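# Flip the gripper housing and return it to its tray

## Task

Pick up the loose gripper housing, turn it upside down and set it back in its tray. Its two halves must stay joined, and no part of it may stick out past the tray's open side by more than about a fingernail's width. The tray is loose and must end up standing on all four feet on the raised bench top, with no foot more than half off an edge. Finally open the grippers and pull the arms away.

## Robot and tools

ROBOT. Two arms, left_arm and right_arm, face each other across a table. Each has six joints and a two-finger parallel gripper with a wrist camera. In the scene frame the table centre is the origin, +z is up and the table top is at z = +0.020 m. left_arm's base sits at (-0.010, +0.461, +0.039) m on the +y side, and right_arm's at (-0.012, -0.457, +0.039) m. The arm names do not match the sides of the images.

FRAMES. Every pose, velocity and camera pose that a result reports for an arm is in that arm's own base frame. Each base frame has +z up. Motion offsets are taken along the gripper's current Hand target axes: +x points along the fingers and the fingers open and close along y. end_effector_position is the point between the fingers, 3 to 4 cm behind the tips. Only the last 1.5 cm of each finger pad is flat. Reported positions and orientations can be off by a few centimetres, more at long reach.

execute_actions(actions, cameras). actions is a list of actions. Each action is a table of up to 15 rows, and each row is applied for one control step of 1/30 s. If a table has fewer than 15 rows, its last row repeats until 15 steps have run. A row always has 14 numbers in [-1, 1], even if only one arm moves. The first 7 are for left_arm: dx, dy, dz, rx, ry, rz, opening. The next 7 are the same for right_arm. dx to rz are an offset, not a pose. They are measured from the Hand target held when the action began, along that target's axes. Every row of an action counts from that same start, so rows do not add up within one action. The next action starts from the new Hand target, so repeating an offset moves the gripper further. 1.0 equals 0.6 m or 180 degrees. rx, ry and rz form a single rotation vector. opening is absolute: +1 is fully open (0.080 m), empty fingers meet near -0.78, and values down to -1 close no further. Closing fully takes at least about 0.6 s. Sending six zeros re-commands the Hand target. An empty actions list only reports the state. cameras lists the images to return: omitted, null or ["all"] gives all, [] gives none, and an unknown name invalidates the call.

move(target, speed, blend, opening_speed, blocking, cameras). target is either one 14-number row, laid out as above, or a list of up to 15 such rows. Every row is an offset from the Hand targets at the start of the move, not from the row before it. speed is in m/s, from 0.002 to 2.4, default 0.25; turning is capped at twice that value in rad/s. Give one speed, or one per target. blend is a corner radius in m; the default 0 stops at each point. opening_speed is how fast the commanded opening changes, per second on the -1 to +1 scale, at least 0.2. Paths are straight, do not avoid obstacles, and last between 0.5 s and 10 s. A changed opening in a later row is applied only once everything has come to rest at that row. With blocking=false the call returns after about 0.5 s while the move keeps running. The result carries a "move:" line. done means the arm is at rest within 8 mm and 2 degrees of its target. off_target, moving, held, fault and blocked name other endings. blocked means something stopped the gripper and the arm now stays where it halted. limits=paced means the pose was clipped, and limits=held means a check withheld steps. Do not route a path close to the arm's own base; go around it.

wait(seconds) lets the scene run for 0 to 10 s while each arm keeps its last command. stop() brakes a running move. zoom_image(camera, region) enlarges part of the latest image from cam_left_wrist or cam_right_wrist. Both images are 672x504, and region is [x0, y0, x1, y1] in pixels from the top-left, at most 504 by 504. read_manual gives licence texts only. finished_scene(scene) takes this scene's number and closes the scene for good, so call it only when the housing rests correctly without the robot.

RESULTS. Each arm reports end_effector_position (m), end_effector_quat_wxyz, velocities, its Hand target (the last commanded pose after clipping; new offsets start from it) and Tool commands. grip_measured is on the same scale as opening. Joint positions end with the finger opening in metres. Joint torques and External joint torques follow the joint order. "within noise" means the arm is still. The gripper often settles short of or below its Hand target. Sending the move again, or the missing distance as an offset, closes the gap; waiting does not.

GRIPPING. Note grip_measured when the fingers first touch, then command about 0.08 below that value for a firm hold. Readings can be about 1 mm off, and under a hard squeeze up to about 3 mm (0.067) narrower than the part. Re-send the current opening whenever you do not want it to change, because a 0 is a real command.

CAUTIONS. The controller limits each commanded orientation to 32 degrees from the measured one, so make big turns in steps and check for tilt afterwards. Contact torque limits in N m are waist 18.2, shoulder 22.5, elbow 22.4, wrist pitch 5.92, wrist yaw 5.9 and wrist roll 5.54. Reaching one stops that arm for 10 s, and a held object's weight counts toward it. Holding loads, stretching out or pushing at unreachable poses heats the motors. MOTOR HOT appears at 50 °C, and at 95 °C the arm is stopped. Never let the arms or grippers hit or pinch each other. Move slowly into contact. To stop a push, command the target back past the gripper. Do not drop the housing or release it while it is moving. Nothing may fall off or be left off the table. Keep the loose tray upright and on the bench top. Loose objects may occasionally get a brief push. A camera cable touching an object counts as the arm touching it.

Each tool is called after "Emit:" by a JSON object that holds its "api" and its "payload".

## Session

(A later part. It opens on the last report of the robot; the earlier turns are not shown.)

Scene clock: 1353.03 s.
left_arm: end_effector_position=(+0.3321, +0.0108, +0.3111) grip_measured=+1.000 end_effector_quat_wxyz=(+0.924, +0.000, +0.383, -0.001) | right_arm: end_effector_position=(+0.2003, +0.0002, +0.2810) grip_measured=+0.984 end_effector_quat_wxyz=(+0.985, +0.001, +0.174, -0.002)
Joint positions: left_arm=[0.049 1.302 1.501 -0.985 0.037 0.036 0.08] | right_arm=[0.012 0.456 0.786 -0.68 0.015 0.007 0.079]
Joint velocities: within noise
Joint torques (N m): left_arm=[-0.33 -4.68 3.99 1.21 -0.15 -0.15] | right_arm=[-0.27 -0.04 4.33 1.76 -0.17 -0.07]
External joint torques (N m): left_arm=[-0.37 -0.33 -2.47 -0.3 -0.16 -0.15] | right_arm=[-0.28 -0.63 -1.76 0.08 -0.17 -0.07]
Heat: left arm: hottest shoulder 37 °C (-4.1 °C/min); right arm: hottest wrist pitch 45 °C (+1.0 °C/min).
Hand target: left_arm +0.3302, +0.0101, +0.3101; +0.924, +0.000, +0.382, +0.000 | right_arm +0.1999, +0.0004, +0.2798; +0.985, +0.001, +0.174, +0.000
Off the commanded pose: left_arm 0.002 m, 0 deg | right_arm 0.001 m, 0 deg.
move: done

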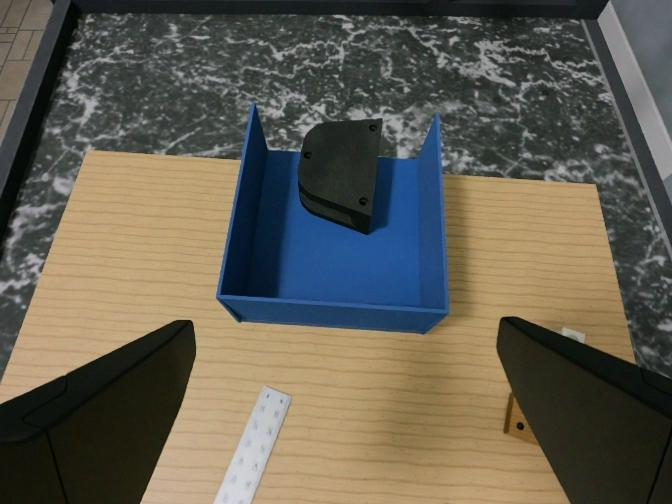

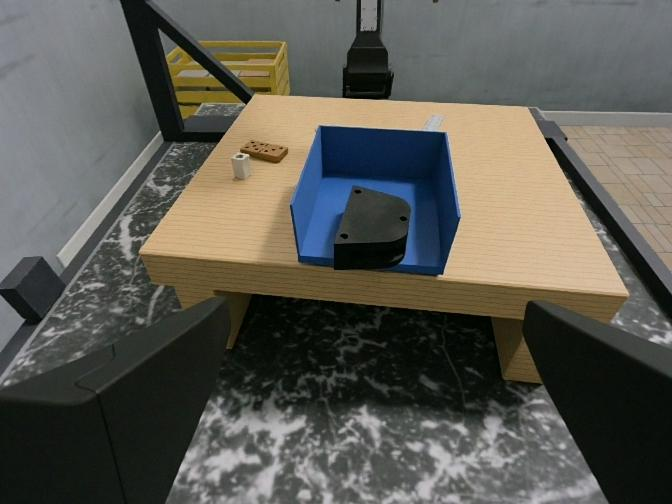

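Emit:
{"api": "move", "payload": {"target": [0,0,0,0,0,0,1,0.2422,0.0013,-0.0535,0.0106,-0.1103,-0.0602,0.65]}}

Emit:
{"api": "zoom_image", "payload": {"camera": "cam_left_wrist", "region": [180, 20, 540, 380]}}

Scene clock: 1425.40 s.
left_arm: end_effector_position=(+0.3321, +0.0108, +0.3111) grip_measured=+1.000 end_effector_quat_wxyz=(+0.924, +0.000, +0.383, -0.001) | right_arm: end_effector_position=(+0.3259, +0.0008, +0.2033) grip_measured=+0.653 end_effector_quat_wxyz=(+0.995, +0.003, -0.003, -0.095)
Joint positions: left_arm=[0.049 1.302 1.501 -0.985 0.036 0.035 0.08] | right_arm=[0.163 1.103 0.289 0.819 0.353 0.004 0.064]
Joint velocities: within noise
Joint torques (N m): left_arm=[-0.31 -4.68 4 1.2 -0.14 -0.11] | right_arm=[0.37 -2.01 4.29 1.92 0.18 -0.08]
External joint torques (N m): left_arm=[-0.35 -0.39 -2.39 -0.29 -0.15 -0.11] | right_arm=[0.36 0.73 -1.83 0.28 0.18 -0.08]
Heat: left arm: hottest shoulder 33 °C (-3.0 °C/min); right arm: hottest wrist pitch 46 °C (+1.0 °C/min).
Hand target: left_arm +0.3301, +0.0101, +0.3101; +0.924, +0.000, +0.383, +0.000 | right_arm +0.3254, +0.0011, +0.2000; +0.995, +0.000, +0.001, -0.096
Off the commanded pose: left_arm 0.002 m, 0 deg | right_arm 0.003 m, 0 deg.
move: done

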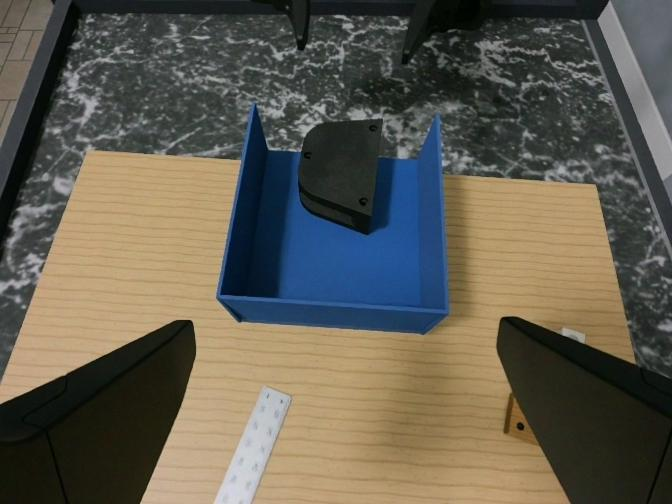

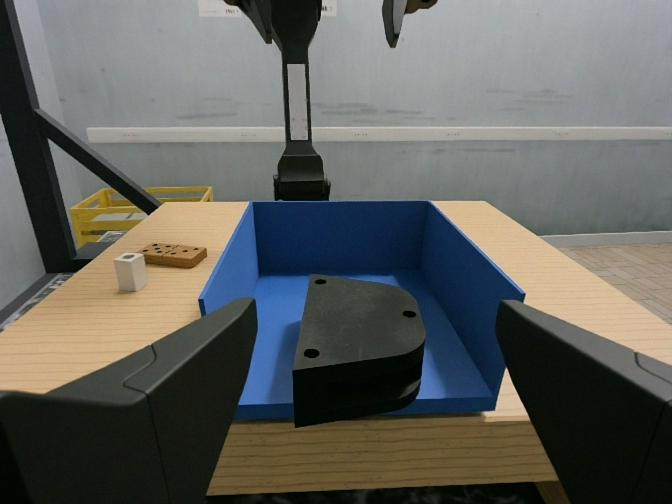

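Scaled by 1.400 from the camera's 672x504 image, which has a finer 960x720 frame.

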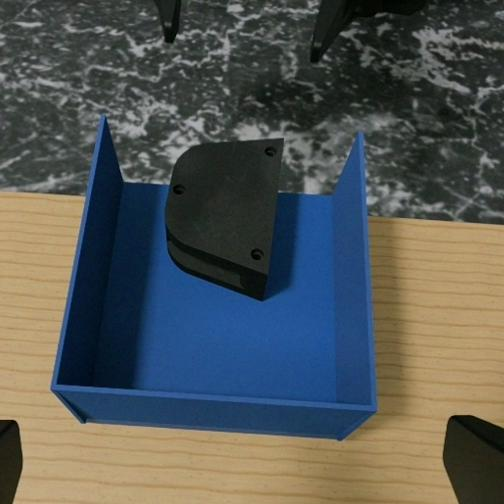

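Emit:
{"api": "move", "payload": {"target": [0,0,0,0,0,0,1,0,0,-0.0883,0,0,0,0.65], "speed": 0.1}}

Emit:
{"api": "zoom_image", "payload": {"camera": "cam_right_wrist", "region": [190, 180, 570, 480]}}

Emit:
{"api": "zoom_image", "payload": {"camera": "cam_left_wrist", "region": [180, 20, 540, 380]}}

Scene clock: 1445.03 s.
left_arm: end_effector_position=(+0.3321, +0.0108, +0.3111) grip_measured=+1.000 end_effector_quat_wxyz=(+0.924, +0.000, +0.383, -0.001) | right_arm: end_effector_position=(+0.3263, +0.0009, +0.1498) grip_measured=+0.653 end_effector_quat_wxyz=(+0.995, +0.003, -0.003, -0.095)
Joint positions: left_arm=[0.049 1.302 1.501 -0.985 0.036 0.035 0.08] | right_arm=[0.163 1.432 0.161 1.275 0.354 0.004 0.064]
Joint velocities: within noise
Joint torques (N m): left_arm=[-0.31 -4.68 4.01 1.2 -0.14 -0.11] | right_arm=[0.39 -2.52 2.96 1.92 0.18 -0.07]
External joint torques (N m): left_arm=[-0.31 -0.37 -2.39 -0.28 -0.16 -0.12] | right_arm=[0.39 0.8 -1.38 0.31 0.18 -0.07]
Heat: left arm: hottest shoulder 33 °C (-2.0 °C/min); right arm: hottest wrist pitch 47 °C (+2.0 °C/min).
Hand target: left_arm +0.3301, +0.0101, +0.3101; +0.924, +0.000, +0.383, +0.000 | right_arm +0.3254, +0.0011, +0.1471; +0.995, +0.000, +0.001, -0.096
Off the commanded pose: left_arm 0.002 m, 0 deg | right_arm 0.003 m, 0 deg.
move: done

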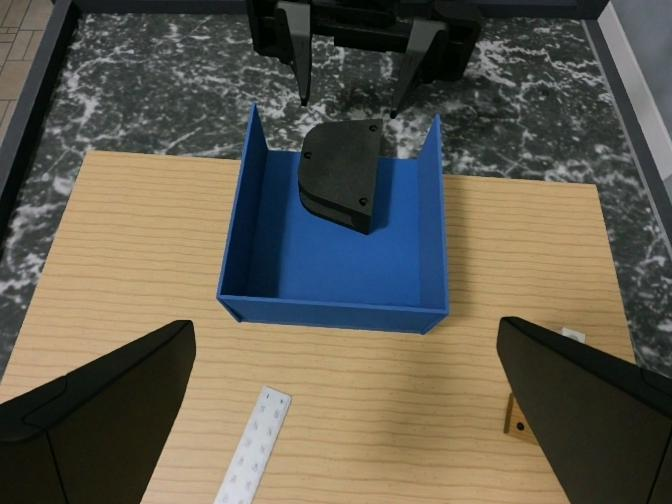

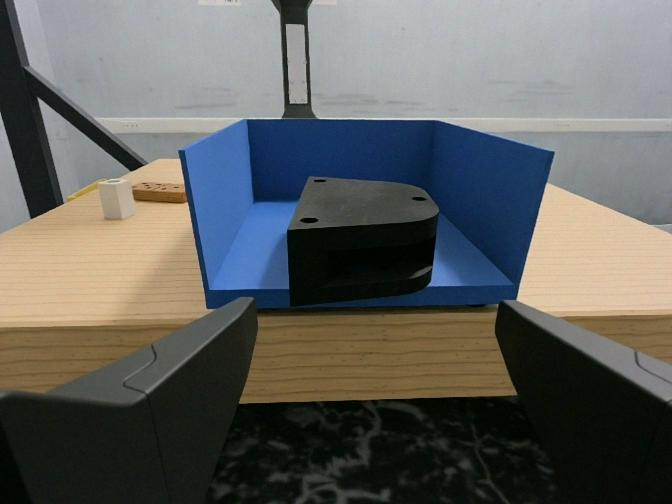

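Scaled by 1.326 from the camera's 672x504 image, which has a finer 960x720 frame.

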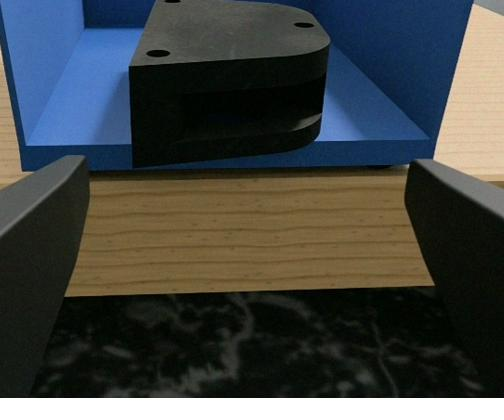

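Scaled by 1.400 from the camera's 672x504 image, which has a finer 960x720 frame.

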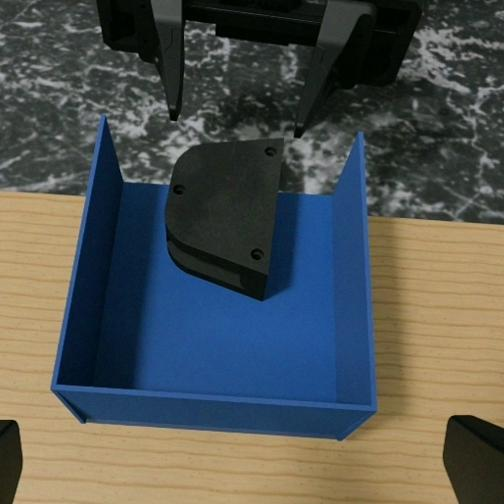

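Emit:
{"api": "zoom_image", "payload": {"camera": "cam_left_wrist", "region": [270, 70, 430, 250]}}

Scaled by 2.800 from the camera's 672x504 image, which has a finer 960x720 frame.

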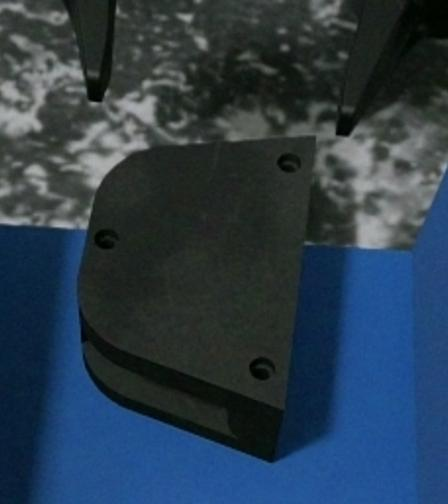

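Emit:
{"api": "move", "payload": {"target": [0,0,0,0,0,0,1,0.03,-0.0025,0,0,0,0,0.65], "speed": 0.06}}

Emit:
{"api": "zoom_image", "payload": {"camera": "cam_right_wrist", "region": [190, 180, 570, 480]}}

Emit:
{"api": "zoom_image", "payload": {"camera": "cam_left_wrist", "region": [270, 70, 430, 250]}}

Scene clock: 1573.17 s.
left_arm: end_effector_position=(+0.3321, +0.0108, +0.3111) grip_measured=+1.000 end_effector_quat_wxyz=(+0.924, +0.000, +0.383, -0.001) | right_arm: end_effector_position=(+0.3402, -0.0038, +0.1451) grip_measured=+0.653 end_effector_quat_wxyz=(+0.995, +0.001, +0.004, -0.097)
Joint positions: left_arm=[0.049 1.302 1.501 -0.985 0.036 0.035 0.08] | right_arm=[0.131 1.507 0.207 1.291 0.325 0.004 0.064]
Joint velocities: within noise
Joint torques (N m): left_arm=[-0.31 -4.69 4.01 1.2 -0.14 -0.11] | right_arm=[-0.31 -3.1 4.25 1.89 -0.14 -0.06]
External joint torques (N m): left_arm=[-0.33 -0.29 -2.42 -0.28 -0.16 -0.11] | right_arm=[-0.32 0.74 -0.04 0.23 -0.14 -0.06]
Heat: left arm: hottest elbow 33 °C (+0.0 °C/min); right arm: hottest wrist pitch 52 °C (+1.0 °C/min). Fold the right arm in close to its base, or ease its load, before you think long.
Hand target: left_arm +0.3301, +0.0101, +0.3101; +0.924, +0.000, +0.383, +0.000 | right_arm +0.3427, -0.0038, +0.1470; +0.995, +0.000, +0.001, -0.096
Off the commanded pose: left_arm 0.002 m, 0 deg | right_arm 0.003 m, 0 deg.
MOTOR HOT: joint 4 (wrist pitch) of the right arm reports 52 °C; the controller stops that arm at 95 °C. To cool a motor, set the load down, stop pushing, or move to a pose that needs little force.
move: done

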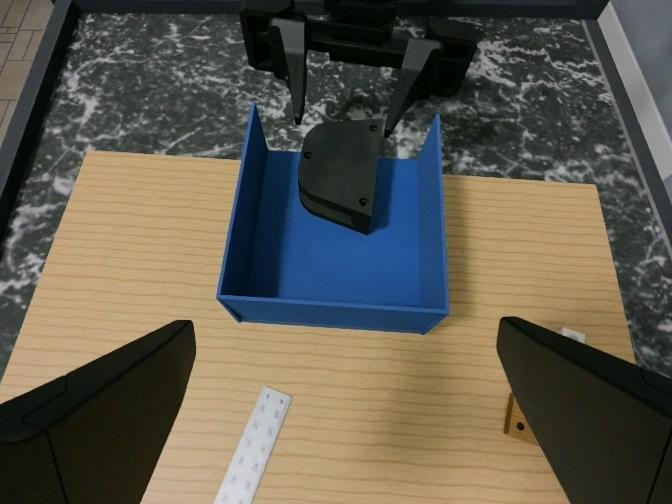

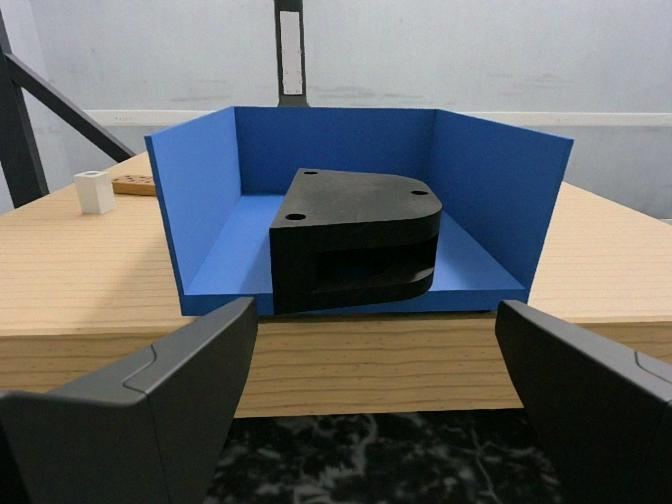

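Scaled by 1.326 from the camera's 672x504 image, which has a finer 960x720 frame.

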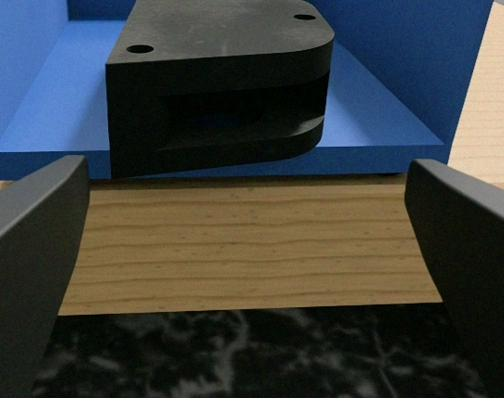

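Scaled by 2.800 from the camera's 672x504 image, which has a finer 960x720 frame.

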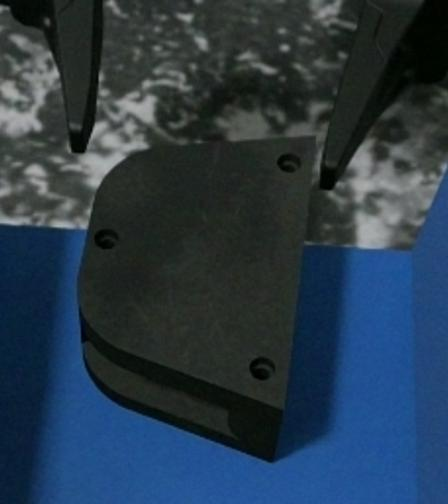

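Emit:
{"api": "move", "payload": {"target": [0,0,0,0,0,0,1,0,0,0.025,0,0.0222,0,0.65], "speed": 0.06}}

Emit:
{"api": "zoom_image", "payload": {"camera": "cam_right_wrist", "region": [190, 180, 570, 480]}}

Emit:
{"api": "zoom_image", "payload": {"camera": "cam_left_wrist", "region": [270, 70, 430, 250]}}

Scene clock: 1611.47 s.
left_arm: end_effector_position=(+0.3321, +0.0108, +0.3111) grip_measured=+1.000 end_effector_quat_wxyz=(+0.924, +0.000, +0.383, -0.001) | right_arm: end_effector_position=(+0.3410, -0.0037, +0.1548) grip_measured=+0.653 end_effector_quat_wxyz=(+0.994, -0.001, +0.045, -0.097)
Joint positions: left_arm=[0.049 1.302 1.501 -0.985 0.036 0.035 0.08] | right_arm=[0.13 1.329 0.265 0.969 0.324 0.019 0.064]
Joint velocities: within noise
Joint torques (N m): left_arm=[-0.31 -4.69 4 1.2 -0.14 -0.11] | right_arm=[-0.3 -4.69 5.21 1.53 -0.15 0.2]
External joint torques (N m): left_arm=[-0.34 -0.36 -2.38 -0.27 -0.15 -0.11] | right_arm=[-0.31 -1.17 -0.09 -0.13 -0.17 0.19]
Heat: left arm: hottest elbow 33 °C (+0.0 °C/min); right arm: hottest wrist pitch 50 °C (-2.0 °C/min). Fold the right arm in close to its base, or ease its load, before you think long.
Hand target: left_arm +0.3301, +0.0101, +0.3101; +0.924, +0.000, +0.383, +0.000 | right_arm +0.3427, -0.0038, +0.1620; +0.995, +0.004, +0.035, -0.096
Off the commanded pose: left_arm 0.002 m, 0 deg | right_arm 0.007 m, 1 deg.
MOTOR HOT: still on. Joint 4 (wrist pitch) of the right arm reports 50 °C.
move: done

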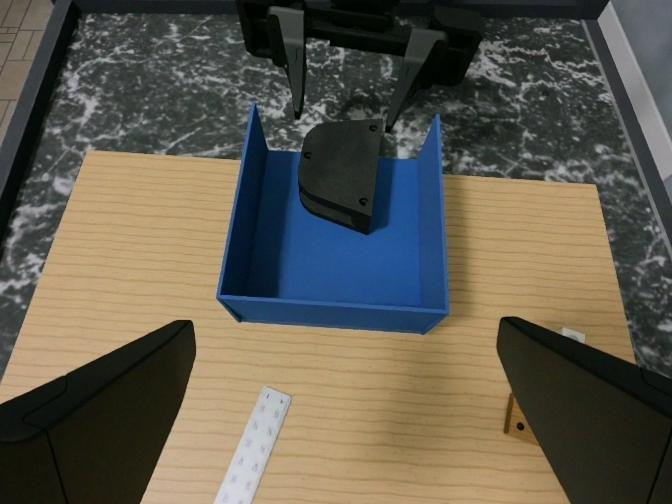

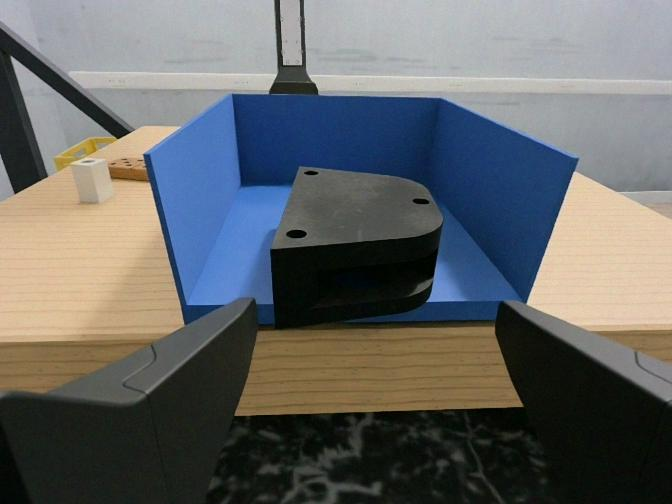

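Scaled by 1.326 from the camera's 672x504 image, which has a finer 960x720 frame.

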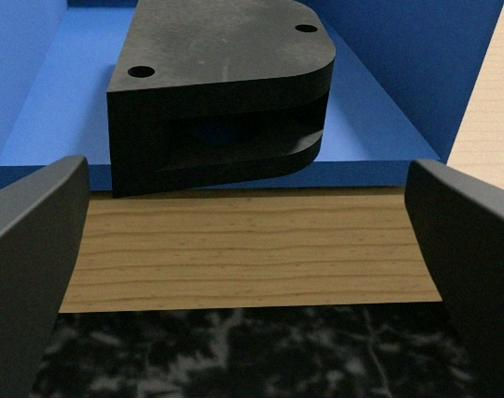

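Scaled by 2.800 from the camera's 672x504 image, which has a finer 960x720 frame.

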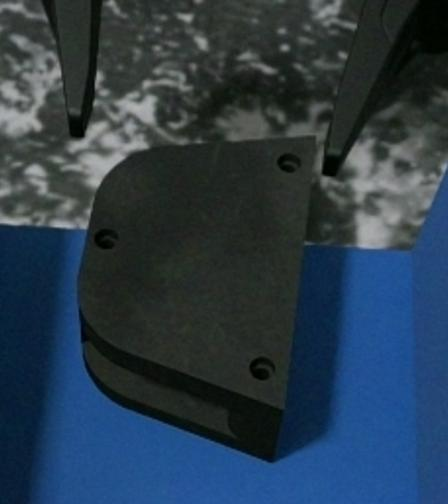

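Emit:
{"api": "execute_actions", "payload": {"actions": []}}

Scene clock: 1650.53 s.
left_arm: end_effector_position=(+0.3321, +0.0108, +0.3111) grip_measured=+1.000 end_effector_quat_wxyz=(+0.924, +0.000, +0.383, -0.001) | right_arm: end_effector_position=(+0.3410, -0.0037, +0.1547) grip_measured=+0.653 end_effector_quat_wxyz=(+0.994, -0.001, +0.045, -0.097)
Joint positions: left_arm=[0.049 1.302 1.501 -0.985 0.036 0.035 0.08] | right_arm=[0.13 1.329 0.265 0.969 0.323 0.019 0.064]
Joint velocities: within noise
Joint torques (N m): left_arm=[-0.32 -4.69 4 1.2 -0.14 -0.11] | right_arm=[-0.29 -4.67 5.19 1.56 -0.13 0.2]
External joint torques (N m): left_arm=[-0.33 -0.32 -2.43 -0.29 -0.16 -0.11] | right_arm=[-0.3 -1.14 -0.15 -0.11 -0.15 0.2]
Heat: left arm: hottest elbow 33 °C (+0.0 °C/min); right arm: hottest wrist pitch 52 °C (+2.0 °C/min). Fold the right arm in close to its base, or ease its load, before you think long.
Hand target: left_arm +0.3301, +0.0101, +0.3101; +0.924, +0.000, +0.383, +0.000 | right_arm +0.3428, -0.0038, +0.1619; +0.995, +0.004, +0.035, -0.096
Tool commands: left_gripper/opening=+1.0 right_gripper/opening=+0.65
Off the commanded pose: left_arm 0.002 m, 0 deg | right_arm 0.007 m, 1 deg.
MOTOR HOT: still on. Joint 4 (wrist pitch) of the right arm reports 52 °C.

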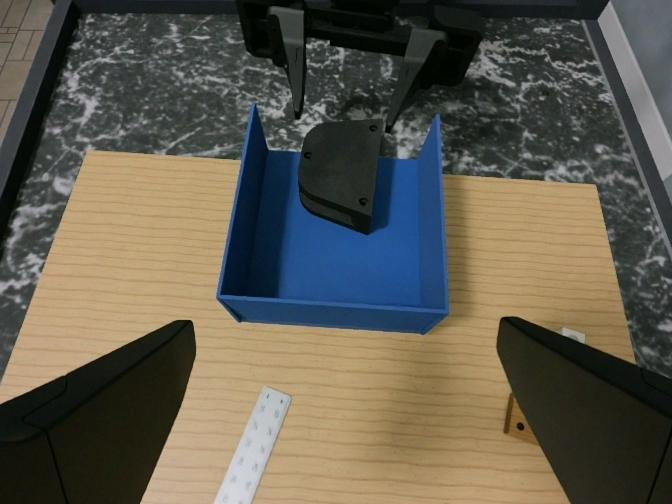

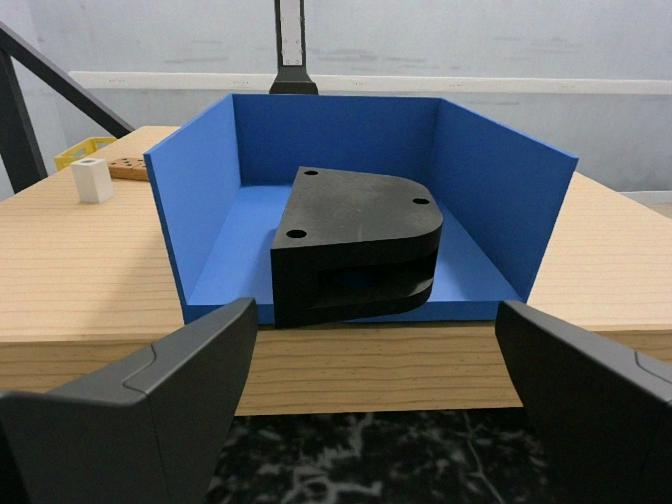

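Emit:
{"api": "move", "payload": {"target": [0,0,0,0,0,0,1,0,0.0067,0.0083,0,-0.0167,0,0.65], "speed": 0.05}}

Scene clock: 1697.23 s.
left_arm: end_effector_position=(+0.3321, +0.0108, +0.3111) grip_measured=+1.000 end_effector_quat_wxyz=(+0.924, +0.000, +0.383, -0.001) | right_arm: end_effector_position=(+0.3435, -0.0004, +0.1679) grip_measured=+0.653 end_effector_quat_wxyz=(+0.995, +0.003, +0.009, -0.095)
Joint positions: left_arm=[0.049 1.302 1.501 -0.985 0.036 0.035 0.08] | right_arm=[0.142 1.356 0.265 1.072 0.333 0.01 0.064]
Joint velocities: within noise
Joint torques (N m): left_arm=[-0.32 -4.68 4 1.2 -0.14 -0.11] | right_arm=[0.4 -2.79 4.13 1.94 0.18 -0.08]
External joint torques (N m): left_arm=[-0.32 -0.33 -2.38 -0.26 -0.16 -0.12] | right_arm=[0.41 0.81 -1.05 0.28 0.17 -0.08]
Heat: left arm: hottest elbow 33 °C (+0.0 °C/min); right arm: hottest wrist pitch 52 °C (+0.0 °C/min). Fold the right arm in close to its base, or ease its load, before you think long.
Hand target: left_arm +0.3301, +0.0101, +0.3101; +0.924, +0.000, +0.383, +0.000 | right_arm +0.3439, +0.0001, +0.1669; +0.995, +0.001, +0.009, -0.096
Off the commanded pose: left_arm 0.002 m, 0 deg | right_arm 0.001 m, 0 deg.
MOTOR HOT: still on. Joint 4 (wrist pitch) of the right arm reports 52 °C.
move: done

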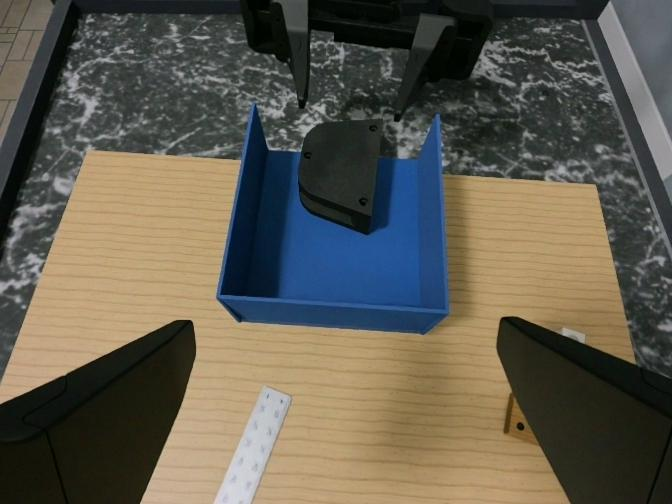

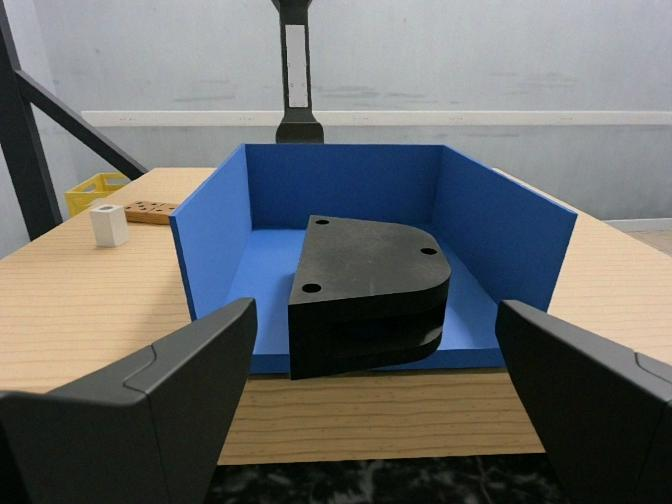

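Emit:
{"api": "move", "payload": {"target": [0,0,0,0,0,0,1,0,0,-0.0075,0,0.005,0,0.65], "speed": 0.05, "cameras": ["cam_right_wrist"]}}

Emit:
{"api": "move", "payload": {"target": [0,0,0,0,0,0,1,0.01667,0,0,0,0,0,0.65], "speed": 0.04}}

Scene clock: 1714.87 s.
left_arm: end_effector_position=(+0.3321, +0.0108, +0.3111) grip_measured=+1.000 end_effector_quat_wxyz=(+0.924, +0.000, +0.383, -0.001) | right_arm: end_effector_position=(+0.3439, -0.0003, +0.1655) grip_measured=+0.653 end_effector_quat_wxyz=(+0.995, +0.002, +0.013, -0.095)
Joint positions: left_arm=[0.049 1.302 1.501 -0.985 0.036 0.035 0.08] | right_arm=[0.142 1.362 0.265 1.07 0.333 0.01 0.064]
Joint velocities: within noise
Joint torques (N m): left_arm=[-0.31 -4.69 4 1.2 -0.14 -0.11] | right_arm=[0.38 -2.84 3.9 1.53 0.17 0.11]
External joint torques (N m): left_arm=[-0.34 -0.34 -2.42 -0.29 -0.15 -0.12] | right_arm=[0.38 0.72 -1.2 -0.1 0.17 0.11]
Heat: left arm: hottest elbow 33 °C (+0.0 °C/min); right arm: hottest wrist pitch 51 °C (-1.0 °C/min). Fold the right arm in close to its base, or ease its load, before you think long.
Hand target: left_arm +0.3301, +0.0101, +0.3101; +0.924, +0.000, +0.383, +0.000 | right_arm +0.3438, +0.0001, +0.1624; +0.995, +0.002, +0.017, -0.096
Off the commanded pose: left_arm 0.002 m, 0 deg | right_arm 0.003 m, 1 deg.
MOTOR HOT: still on. Joint 4 (wrist pitch) of the right arm reports 51 °C.
move: done
Images, in order (width x height): cam_right_wrist 672x504.

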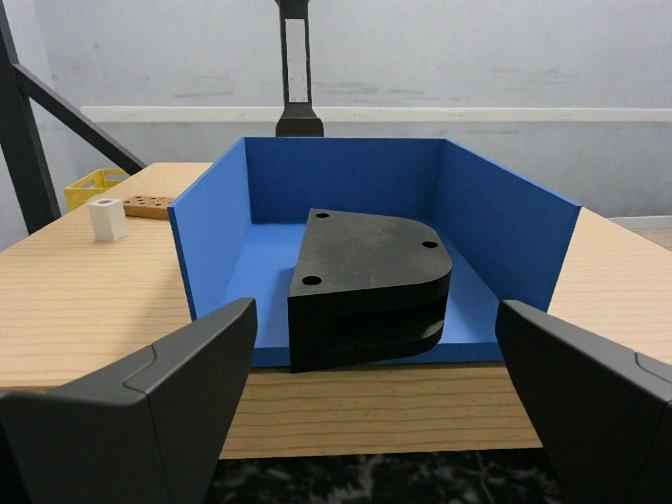

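Scene clock: 1715.67 s.
left_arm: end_effector_position=(+0.3321, +0.0108, +0.3111) grip_measured=+1.000 end_effector_quat_wxyz=(+0.924, +0.000, +0.383, -0.001) | right_arm: end_effector_position=(+0.3508, -0.0018, +0.1596) grip_measured=+0.653 end_effector_quat_wxyz=(+0.995, +0.000, +0.021, -0.097)
Joint positions: left_arm=[0.049 1.302 1.501 -0.985 0.036 0.035 0.08] | right_arm=[0.133 1.409 0.285 1.08 0.328 0.01 0.064]
Joint velocities: within noise
Joint torques (N m): left_arm=[-0.31 -4.69 4 1.2 -0.14 -0.11] | right_arm=[-0.29 -3.07 4.96 1.91 -0.15 0.09]
External joint torques (N m): left_arm=[-0.33 -0.31 -2.48 -0.31 -0.15 -0.11] | right_arm=[-0.28 0.75 -0.06 0.27 -0.16 0.09]
Heat: left arm: hottest elbow 33 °C (+0.0 °C/min); right arm: hottest wrist pitch 51 °C (-1.0 °C/min). Fold the right arm in close to its base, or ease its load, before you think long.
Hand target: left_arm +0.3301, +0.0101, +0.3101; +0.924, +0.000, +0.383, +0.000 | right_arm +0.3536, -0.0018, +0.1622; +0.995, +0.002, +0.017, -0.096
Off the commanded pose: left_arm 0.002 m, 0 deg | right_arm 0.004 m, 1 deg.
MOTOR HOT: still on. Joint 4 (wrist pitch) of the right arm reports 51 °C.
move: done

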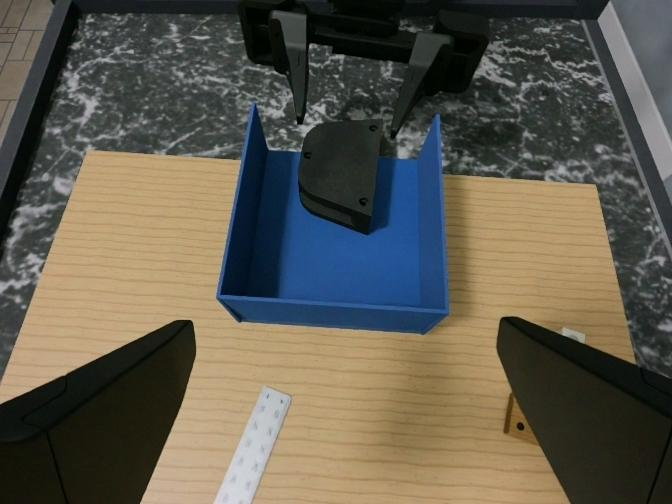

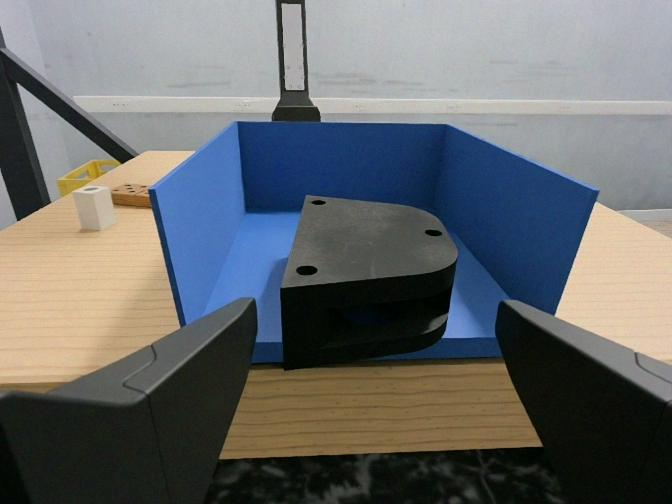

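Emit:
{"api": "move", "payload": {"target": [0,0,0,0,0,0,1,0.02,0.005,0.001,0,0.021,0,0.65], "speed": 0.04}}

Scene clock: 1771.60 s.
left_arm: end_effector_position=(+0.3321, +0.0108, +0.3111) grip_measured=+1.000 end_effector_quat_wxyz=(+0.924, +0.000, +0.383, -0.001) | right_arm: end_effector_position=(+0.3640, -0.0010, +0.1560) grip_measured=+0.653 end_effector_quat_wxyz=(+0.994, +0.001, +0.058, -0.097)
Joint positions: left_arm=[0.049 1.302 1.501 -0.985 0.036 0.035 0.08] | right_arm=[0.128 1.41 0.361 0.926 0.321 0.028 0.064]
Joint velocities: within noise
Joint torques (N m): left_arm=[-0.31 -4.69 4.01 1.2 -0.14 -0.11] | right_arm=[-0.33 -4.99 5.27 1.57 -0.14 0.2]
External joint torques (N m): left_arm=[-0.32 -0.43 -2.35 -0.28 -0.16 -0.11] | right_arm=[-0.3 -0.92 -0.04 -0.07 -0.16 0.2]
Heat: left arm: hottest elbow 33 °C (+0.0 °C/min); right arm: hottest wrist pitch 58 °C (+7.0 °C/min). Fold the right arm in close to its base, or ease its load, before you think long.
Hand target: left_arm +0.3301, +0.0101, +0.3101; +0.924, +0.000, +0.383, +0.000 | right_arm +0.3660, -0.0011, +0.1623; +0.994, +0.005, +0.050, -0.096
Off the commanded pose: left_arm 0.002 m, 0 deg | right_arm 0.007 m, 1 deg.
MOTOR HOT: still on. Joint 4 (wrist pitch) of the right arm reports 58 °C.
move: done

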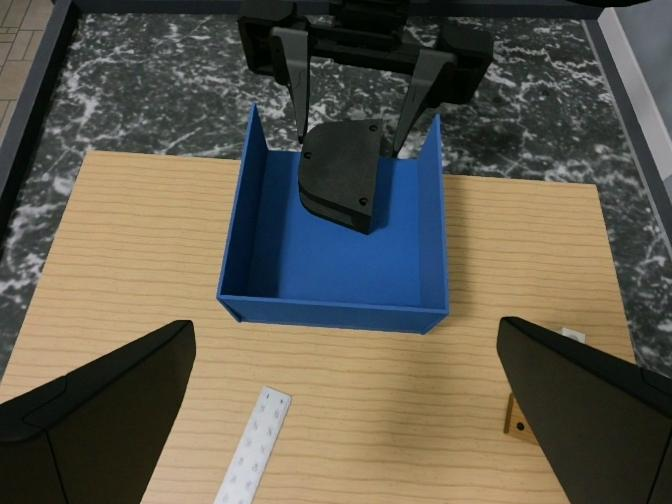

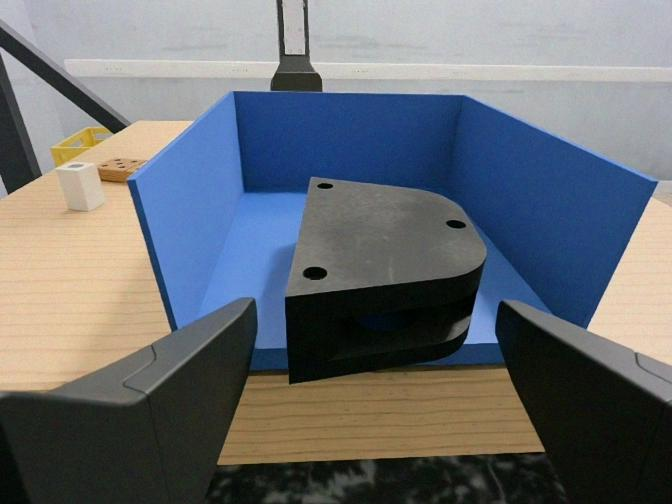

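Emit:
{"api": "move", "payload": {"target": [0,0,0,0,0,0,1,0,-0.006,0.006,0,0,0,0.65], "speed": 0.03}}

Scene clock: 1781.63 s.
left_arm: end_effector_position=(+0.3321, +0.0108, +0.3111) grip_measured=+1.000 end_effector_quat_wxyz=(+0.924, +0.000, +0.383, -0.001) | right_arm: end_effector_position=(+0.3640, -0.0046, +0.1579) grip_measured=+0.653 end_effector_quat_wxyz=(+0.993, +0.001, +0.060, -0.097)
Joint positions: left_arm=[0.049 1.302 1.501 -0.985 0.036 0.035 0.08] | right_arm=[0.112 1.395 0.366 0.902 0.305 0.028 0.064]
Joint velocities: within noise
Joint torques (N m): left_arm=[-0.31 -4.69 4 1.2 -0.14 -0.11] | right_arm=[-0.3 -5.41 5.35 1.57 -0.14 0.13]
External joint torques (N m): left_arm=[-0.36 -0.36 -2.38 -0.26 -0.15 -0.11] | right_arm=[-0.31 -1.35 -0.06 -0.09 -0.16 0.13]
Heat: left arm: hottest elbow 33 °C (+0.0 °C/min); right arm: hottest wrist pitch 56 °C (+4.0 °C/min). Fold the right arm in close to its base, or ease its load, before you think long.
Hand target: left_arm +0.3301, +0.0101, +0.3101; +0.924, +0.000, +0.383, +0.000 | right_arm +0.3656, -0.0047, +0.1659; +0.994, +0.005, +0.050, -0.096
Off the commanded pose: left_arm 0.002 m, 0 deg | right_arm 0.008 m, 1 deg.
MOTOR HOT: still on. Joint 4 (wrist pitch) of the right arm reports 56 °C.
move: done

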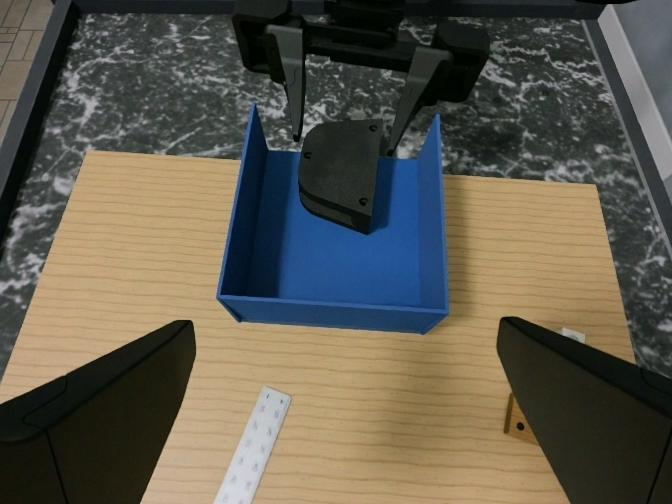

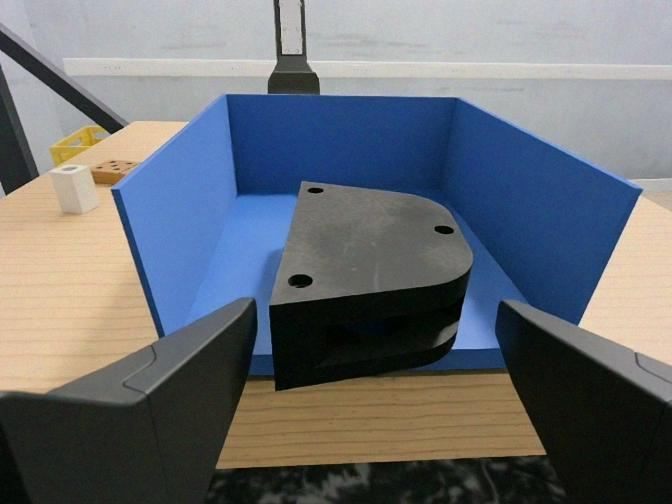

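Emit:
{"api": "move", "payload": {"target": [0,0,0,0,0,0,1,0.03333,0,0.005,0,0,0,0.65], "speed": 0.04}}

Scene clock: 1790.50 s.
left_arm: end_effector_position=(+0.3321, +0.0108, +0.3111) grip_measured=+1.000 end_effector_quat_wxyz=(+0.924, +0.000, +0.383, -0.001) | right_arm: end_effector_position=(+0.3825, -0.0084, +0.1644) grip_measured=+0.653 end_effector_quat_wxyz=(+0.994, +0.004, +0.054, -0.097)
Joint positions: left_arm=[0.049 1.302 1.501 -0.985 0.036 0.035 0.08] | right_arm=[0.087 1.458 0.437 0.909 0.28 0.028 0.064]
Joint velocities: within noise
Joint torques (N m): left_arm=[-0.31 -4.69 4 1.2 -0.14 -0.11] | right_arm=[-0.29 -3.81 5.22 1.94 -0.15 0.03]
External joint torques (N m): left_arm=[-0.32 -0.3 -2.43 -0.28 -0.16 -0.11] | right_arm=[-0.29 0.79 -0.21 0.28 -0.16 0.03]
Heat: left arm: hottest elbow 33 °C (+0.0 °C/min); right arm: hottest wrist pitch 55 °C (+1.0 °C/min). Fold the right arm in close to its base, or ease its load, before you think long.
Hand target: left_arm +0.3301, +0.0101, +0.3101; +0.924, +0.000, +0.383, +0.000 | right_arm +0.3855, -0.0086, +0.1669; +0.994, +0.005, +0.050, -0.096
Off the commanded pose: left_arm 0.002 m, 0 deg | right_arm 0.004 m, 0 deg.
MOTOR HOT: still on. Joint 4 (wrist pitch) of the right arm reports 55 °C.
move: done

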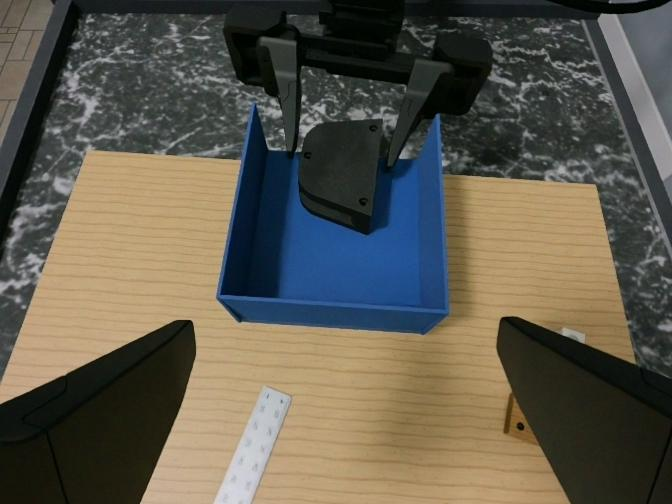

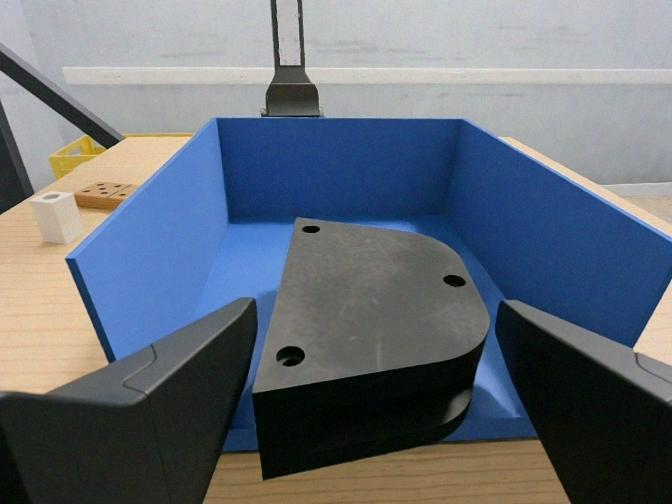

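Emit:
{"api": "move", "payload": {"target": [0,0,0,0,0,0,1,0,-0.004,-0.0125,0,0,0.01,0.65], "speed": 0.03}}

Scene clock: 1799.40 s.
left_arm: end_effector_position=(+0.3321, +0.0108, +0.3111) grip_measured=+1.000 end_effector_quat_wxyz=(+0.924, +0.000, +0.383, -0.001) | right_arm: end_effector_position=(+0.3847, -0.0105, +0.1634) grip_measured=+0.653 end_effector_quat_wxyz=(+0.996, +0.008, +0.046, -0.082)
Joint positions: left_arm=[0.049 1.302 1.501 -0.985 0.036 0.035 0.08] | right_arm=[0.059 1.48 0.429 0.956 0.221 0.028 0.064]
Joint velocities: within noise
Joint torques (N m): left_arm=[-0.31 -4.69 4 1.2 -0.14 -0.11] | right_arm=[-0.26 -3.81 3.68 1.95 -0.14 -0.07]
External joint torques (N m): left_arm=[-0.32 -0.46 -2.34 -0.27 -0.16 -0.11] | right_arm=[-0.31 0.83 -1.63 0.29 -0.14 -0.07]
Heat: left arm: hottest elbow 33 °C (+0.0 °C/min); right arm: hottest wrist pitch 54 °C (-2.0 °C/min). Fold the right arm in close to its base, or ease its load, before you think long.
Hand target: left_arm +0.3301, +0.0101, +0.3101; +0.924, +0.000, +0.383, +0.000 | right_arm +0.3843, -0.0109, +0.1594; +0.996, +0.006, +0.050, -0.080
Off the commanded pose: left_arm 0.002 m, 0 deg | right_arm 0.004 m, 1 deg.
MOTOR HOT: still on. Joint 4 (wrist pitch) of the right arm reports 54 °C.
move: done

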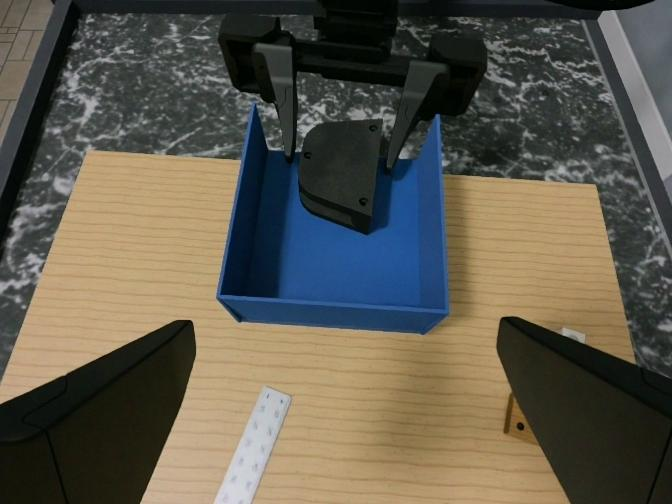

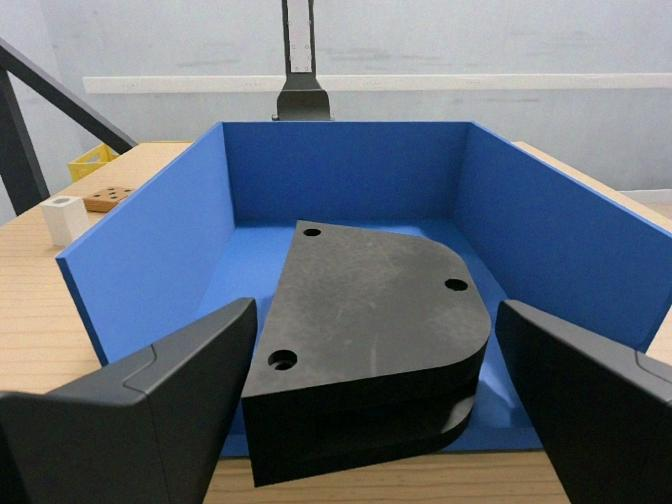

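Emit:
{"api": "move", "payload": {"target": [0,0,0,0,0,0,1,0.005,0,-0.011,0,0.005,0,0.65], "speed": 0.03}}

Scene clock: 1804.93 s.
left_arm: end_effector_position=(+0.3321, +0.0108, +0.3111) grip_measured=+1.000 end_effector_quat_wxyz=(+0.924, +0.000, +0.383, -0.001) | right_arm: end_effector_position=(+0.3863, -0.0107, +0.1569) grip_measured=+0.653 end_effector_quat_wxyz=(+0.995, +0.007, +0.052, -0.081)
Joint positions: left_arm=[0.049 1.302 1.501 -0.985 0.036 0.035 0.08] | right_arm=[0.057 1.503 0.429 0.966 0.218 0.028 0.064]
Joint velocities: within noise
Joint torques (N m): left_arm=[-0.31 -4.69 4 1.2 -0.14 -0.11] | right_arm=[-0.31 -3.58 3.94 1.8 -0.14 0.04]
External joint torques (N m): left_arm=[-0.29 -0.32 -2.43 -0.28 -0.16 -0.11] | right_arm=[-0.28 1.17 -1.3 0.13 -0.17 0.03]
Heat: left arm: hottest elbow 33 °C (+0.0 °C/min); right arm: hottest wrist pitch 53 °C (-4.0 °C/min). Fold the right arm in close to its base, or ease its load, before you think long.
Hand target: left_arm +0.3301, +0.0101, +0.3101; +0.924, +0.000, +0.383, +0.000 | right_arm +0.3866, -0.0112, +0.1526; +0.995, +0.006, +0.058, -0.080
Off the commanded pose: left_arm 0.002 m, 0 deg | right_arm 0.004 m, 1 deg.
MOTOR HOT: still on. Joint 4 (wrist pitch) of the right arm reports 53 °C.
move: done

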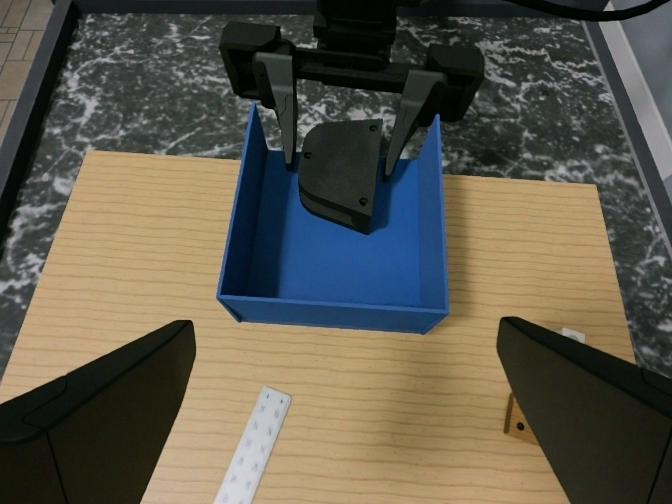

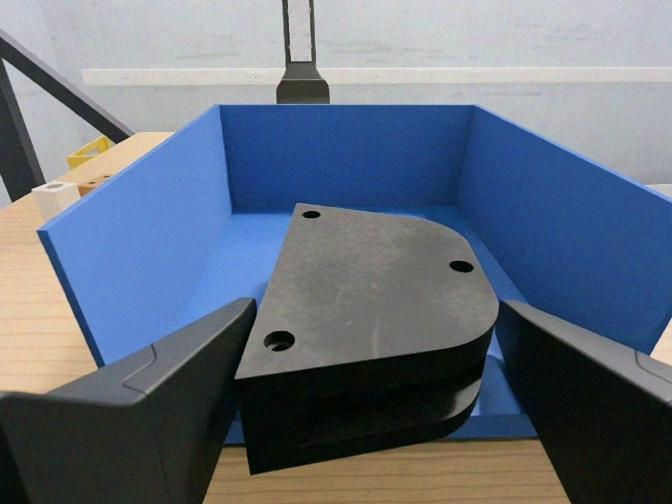

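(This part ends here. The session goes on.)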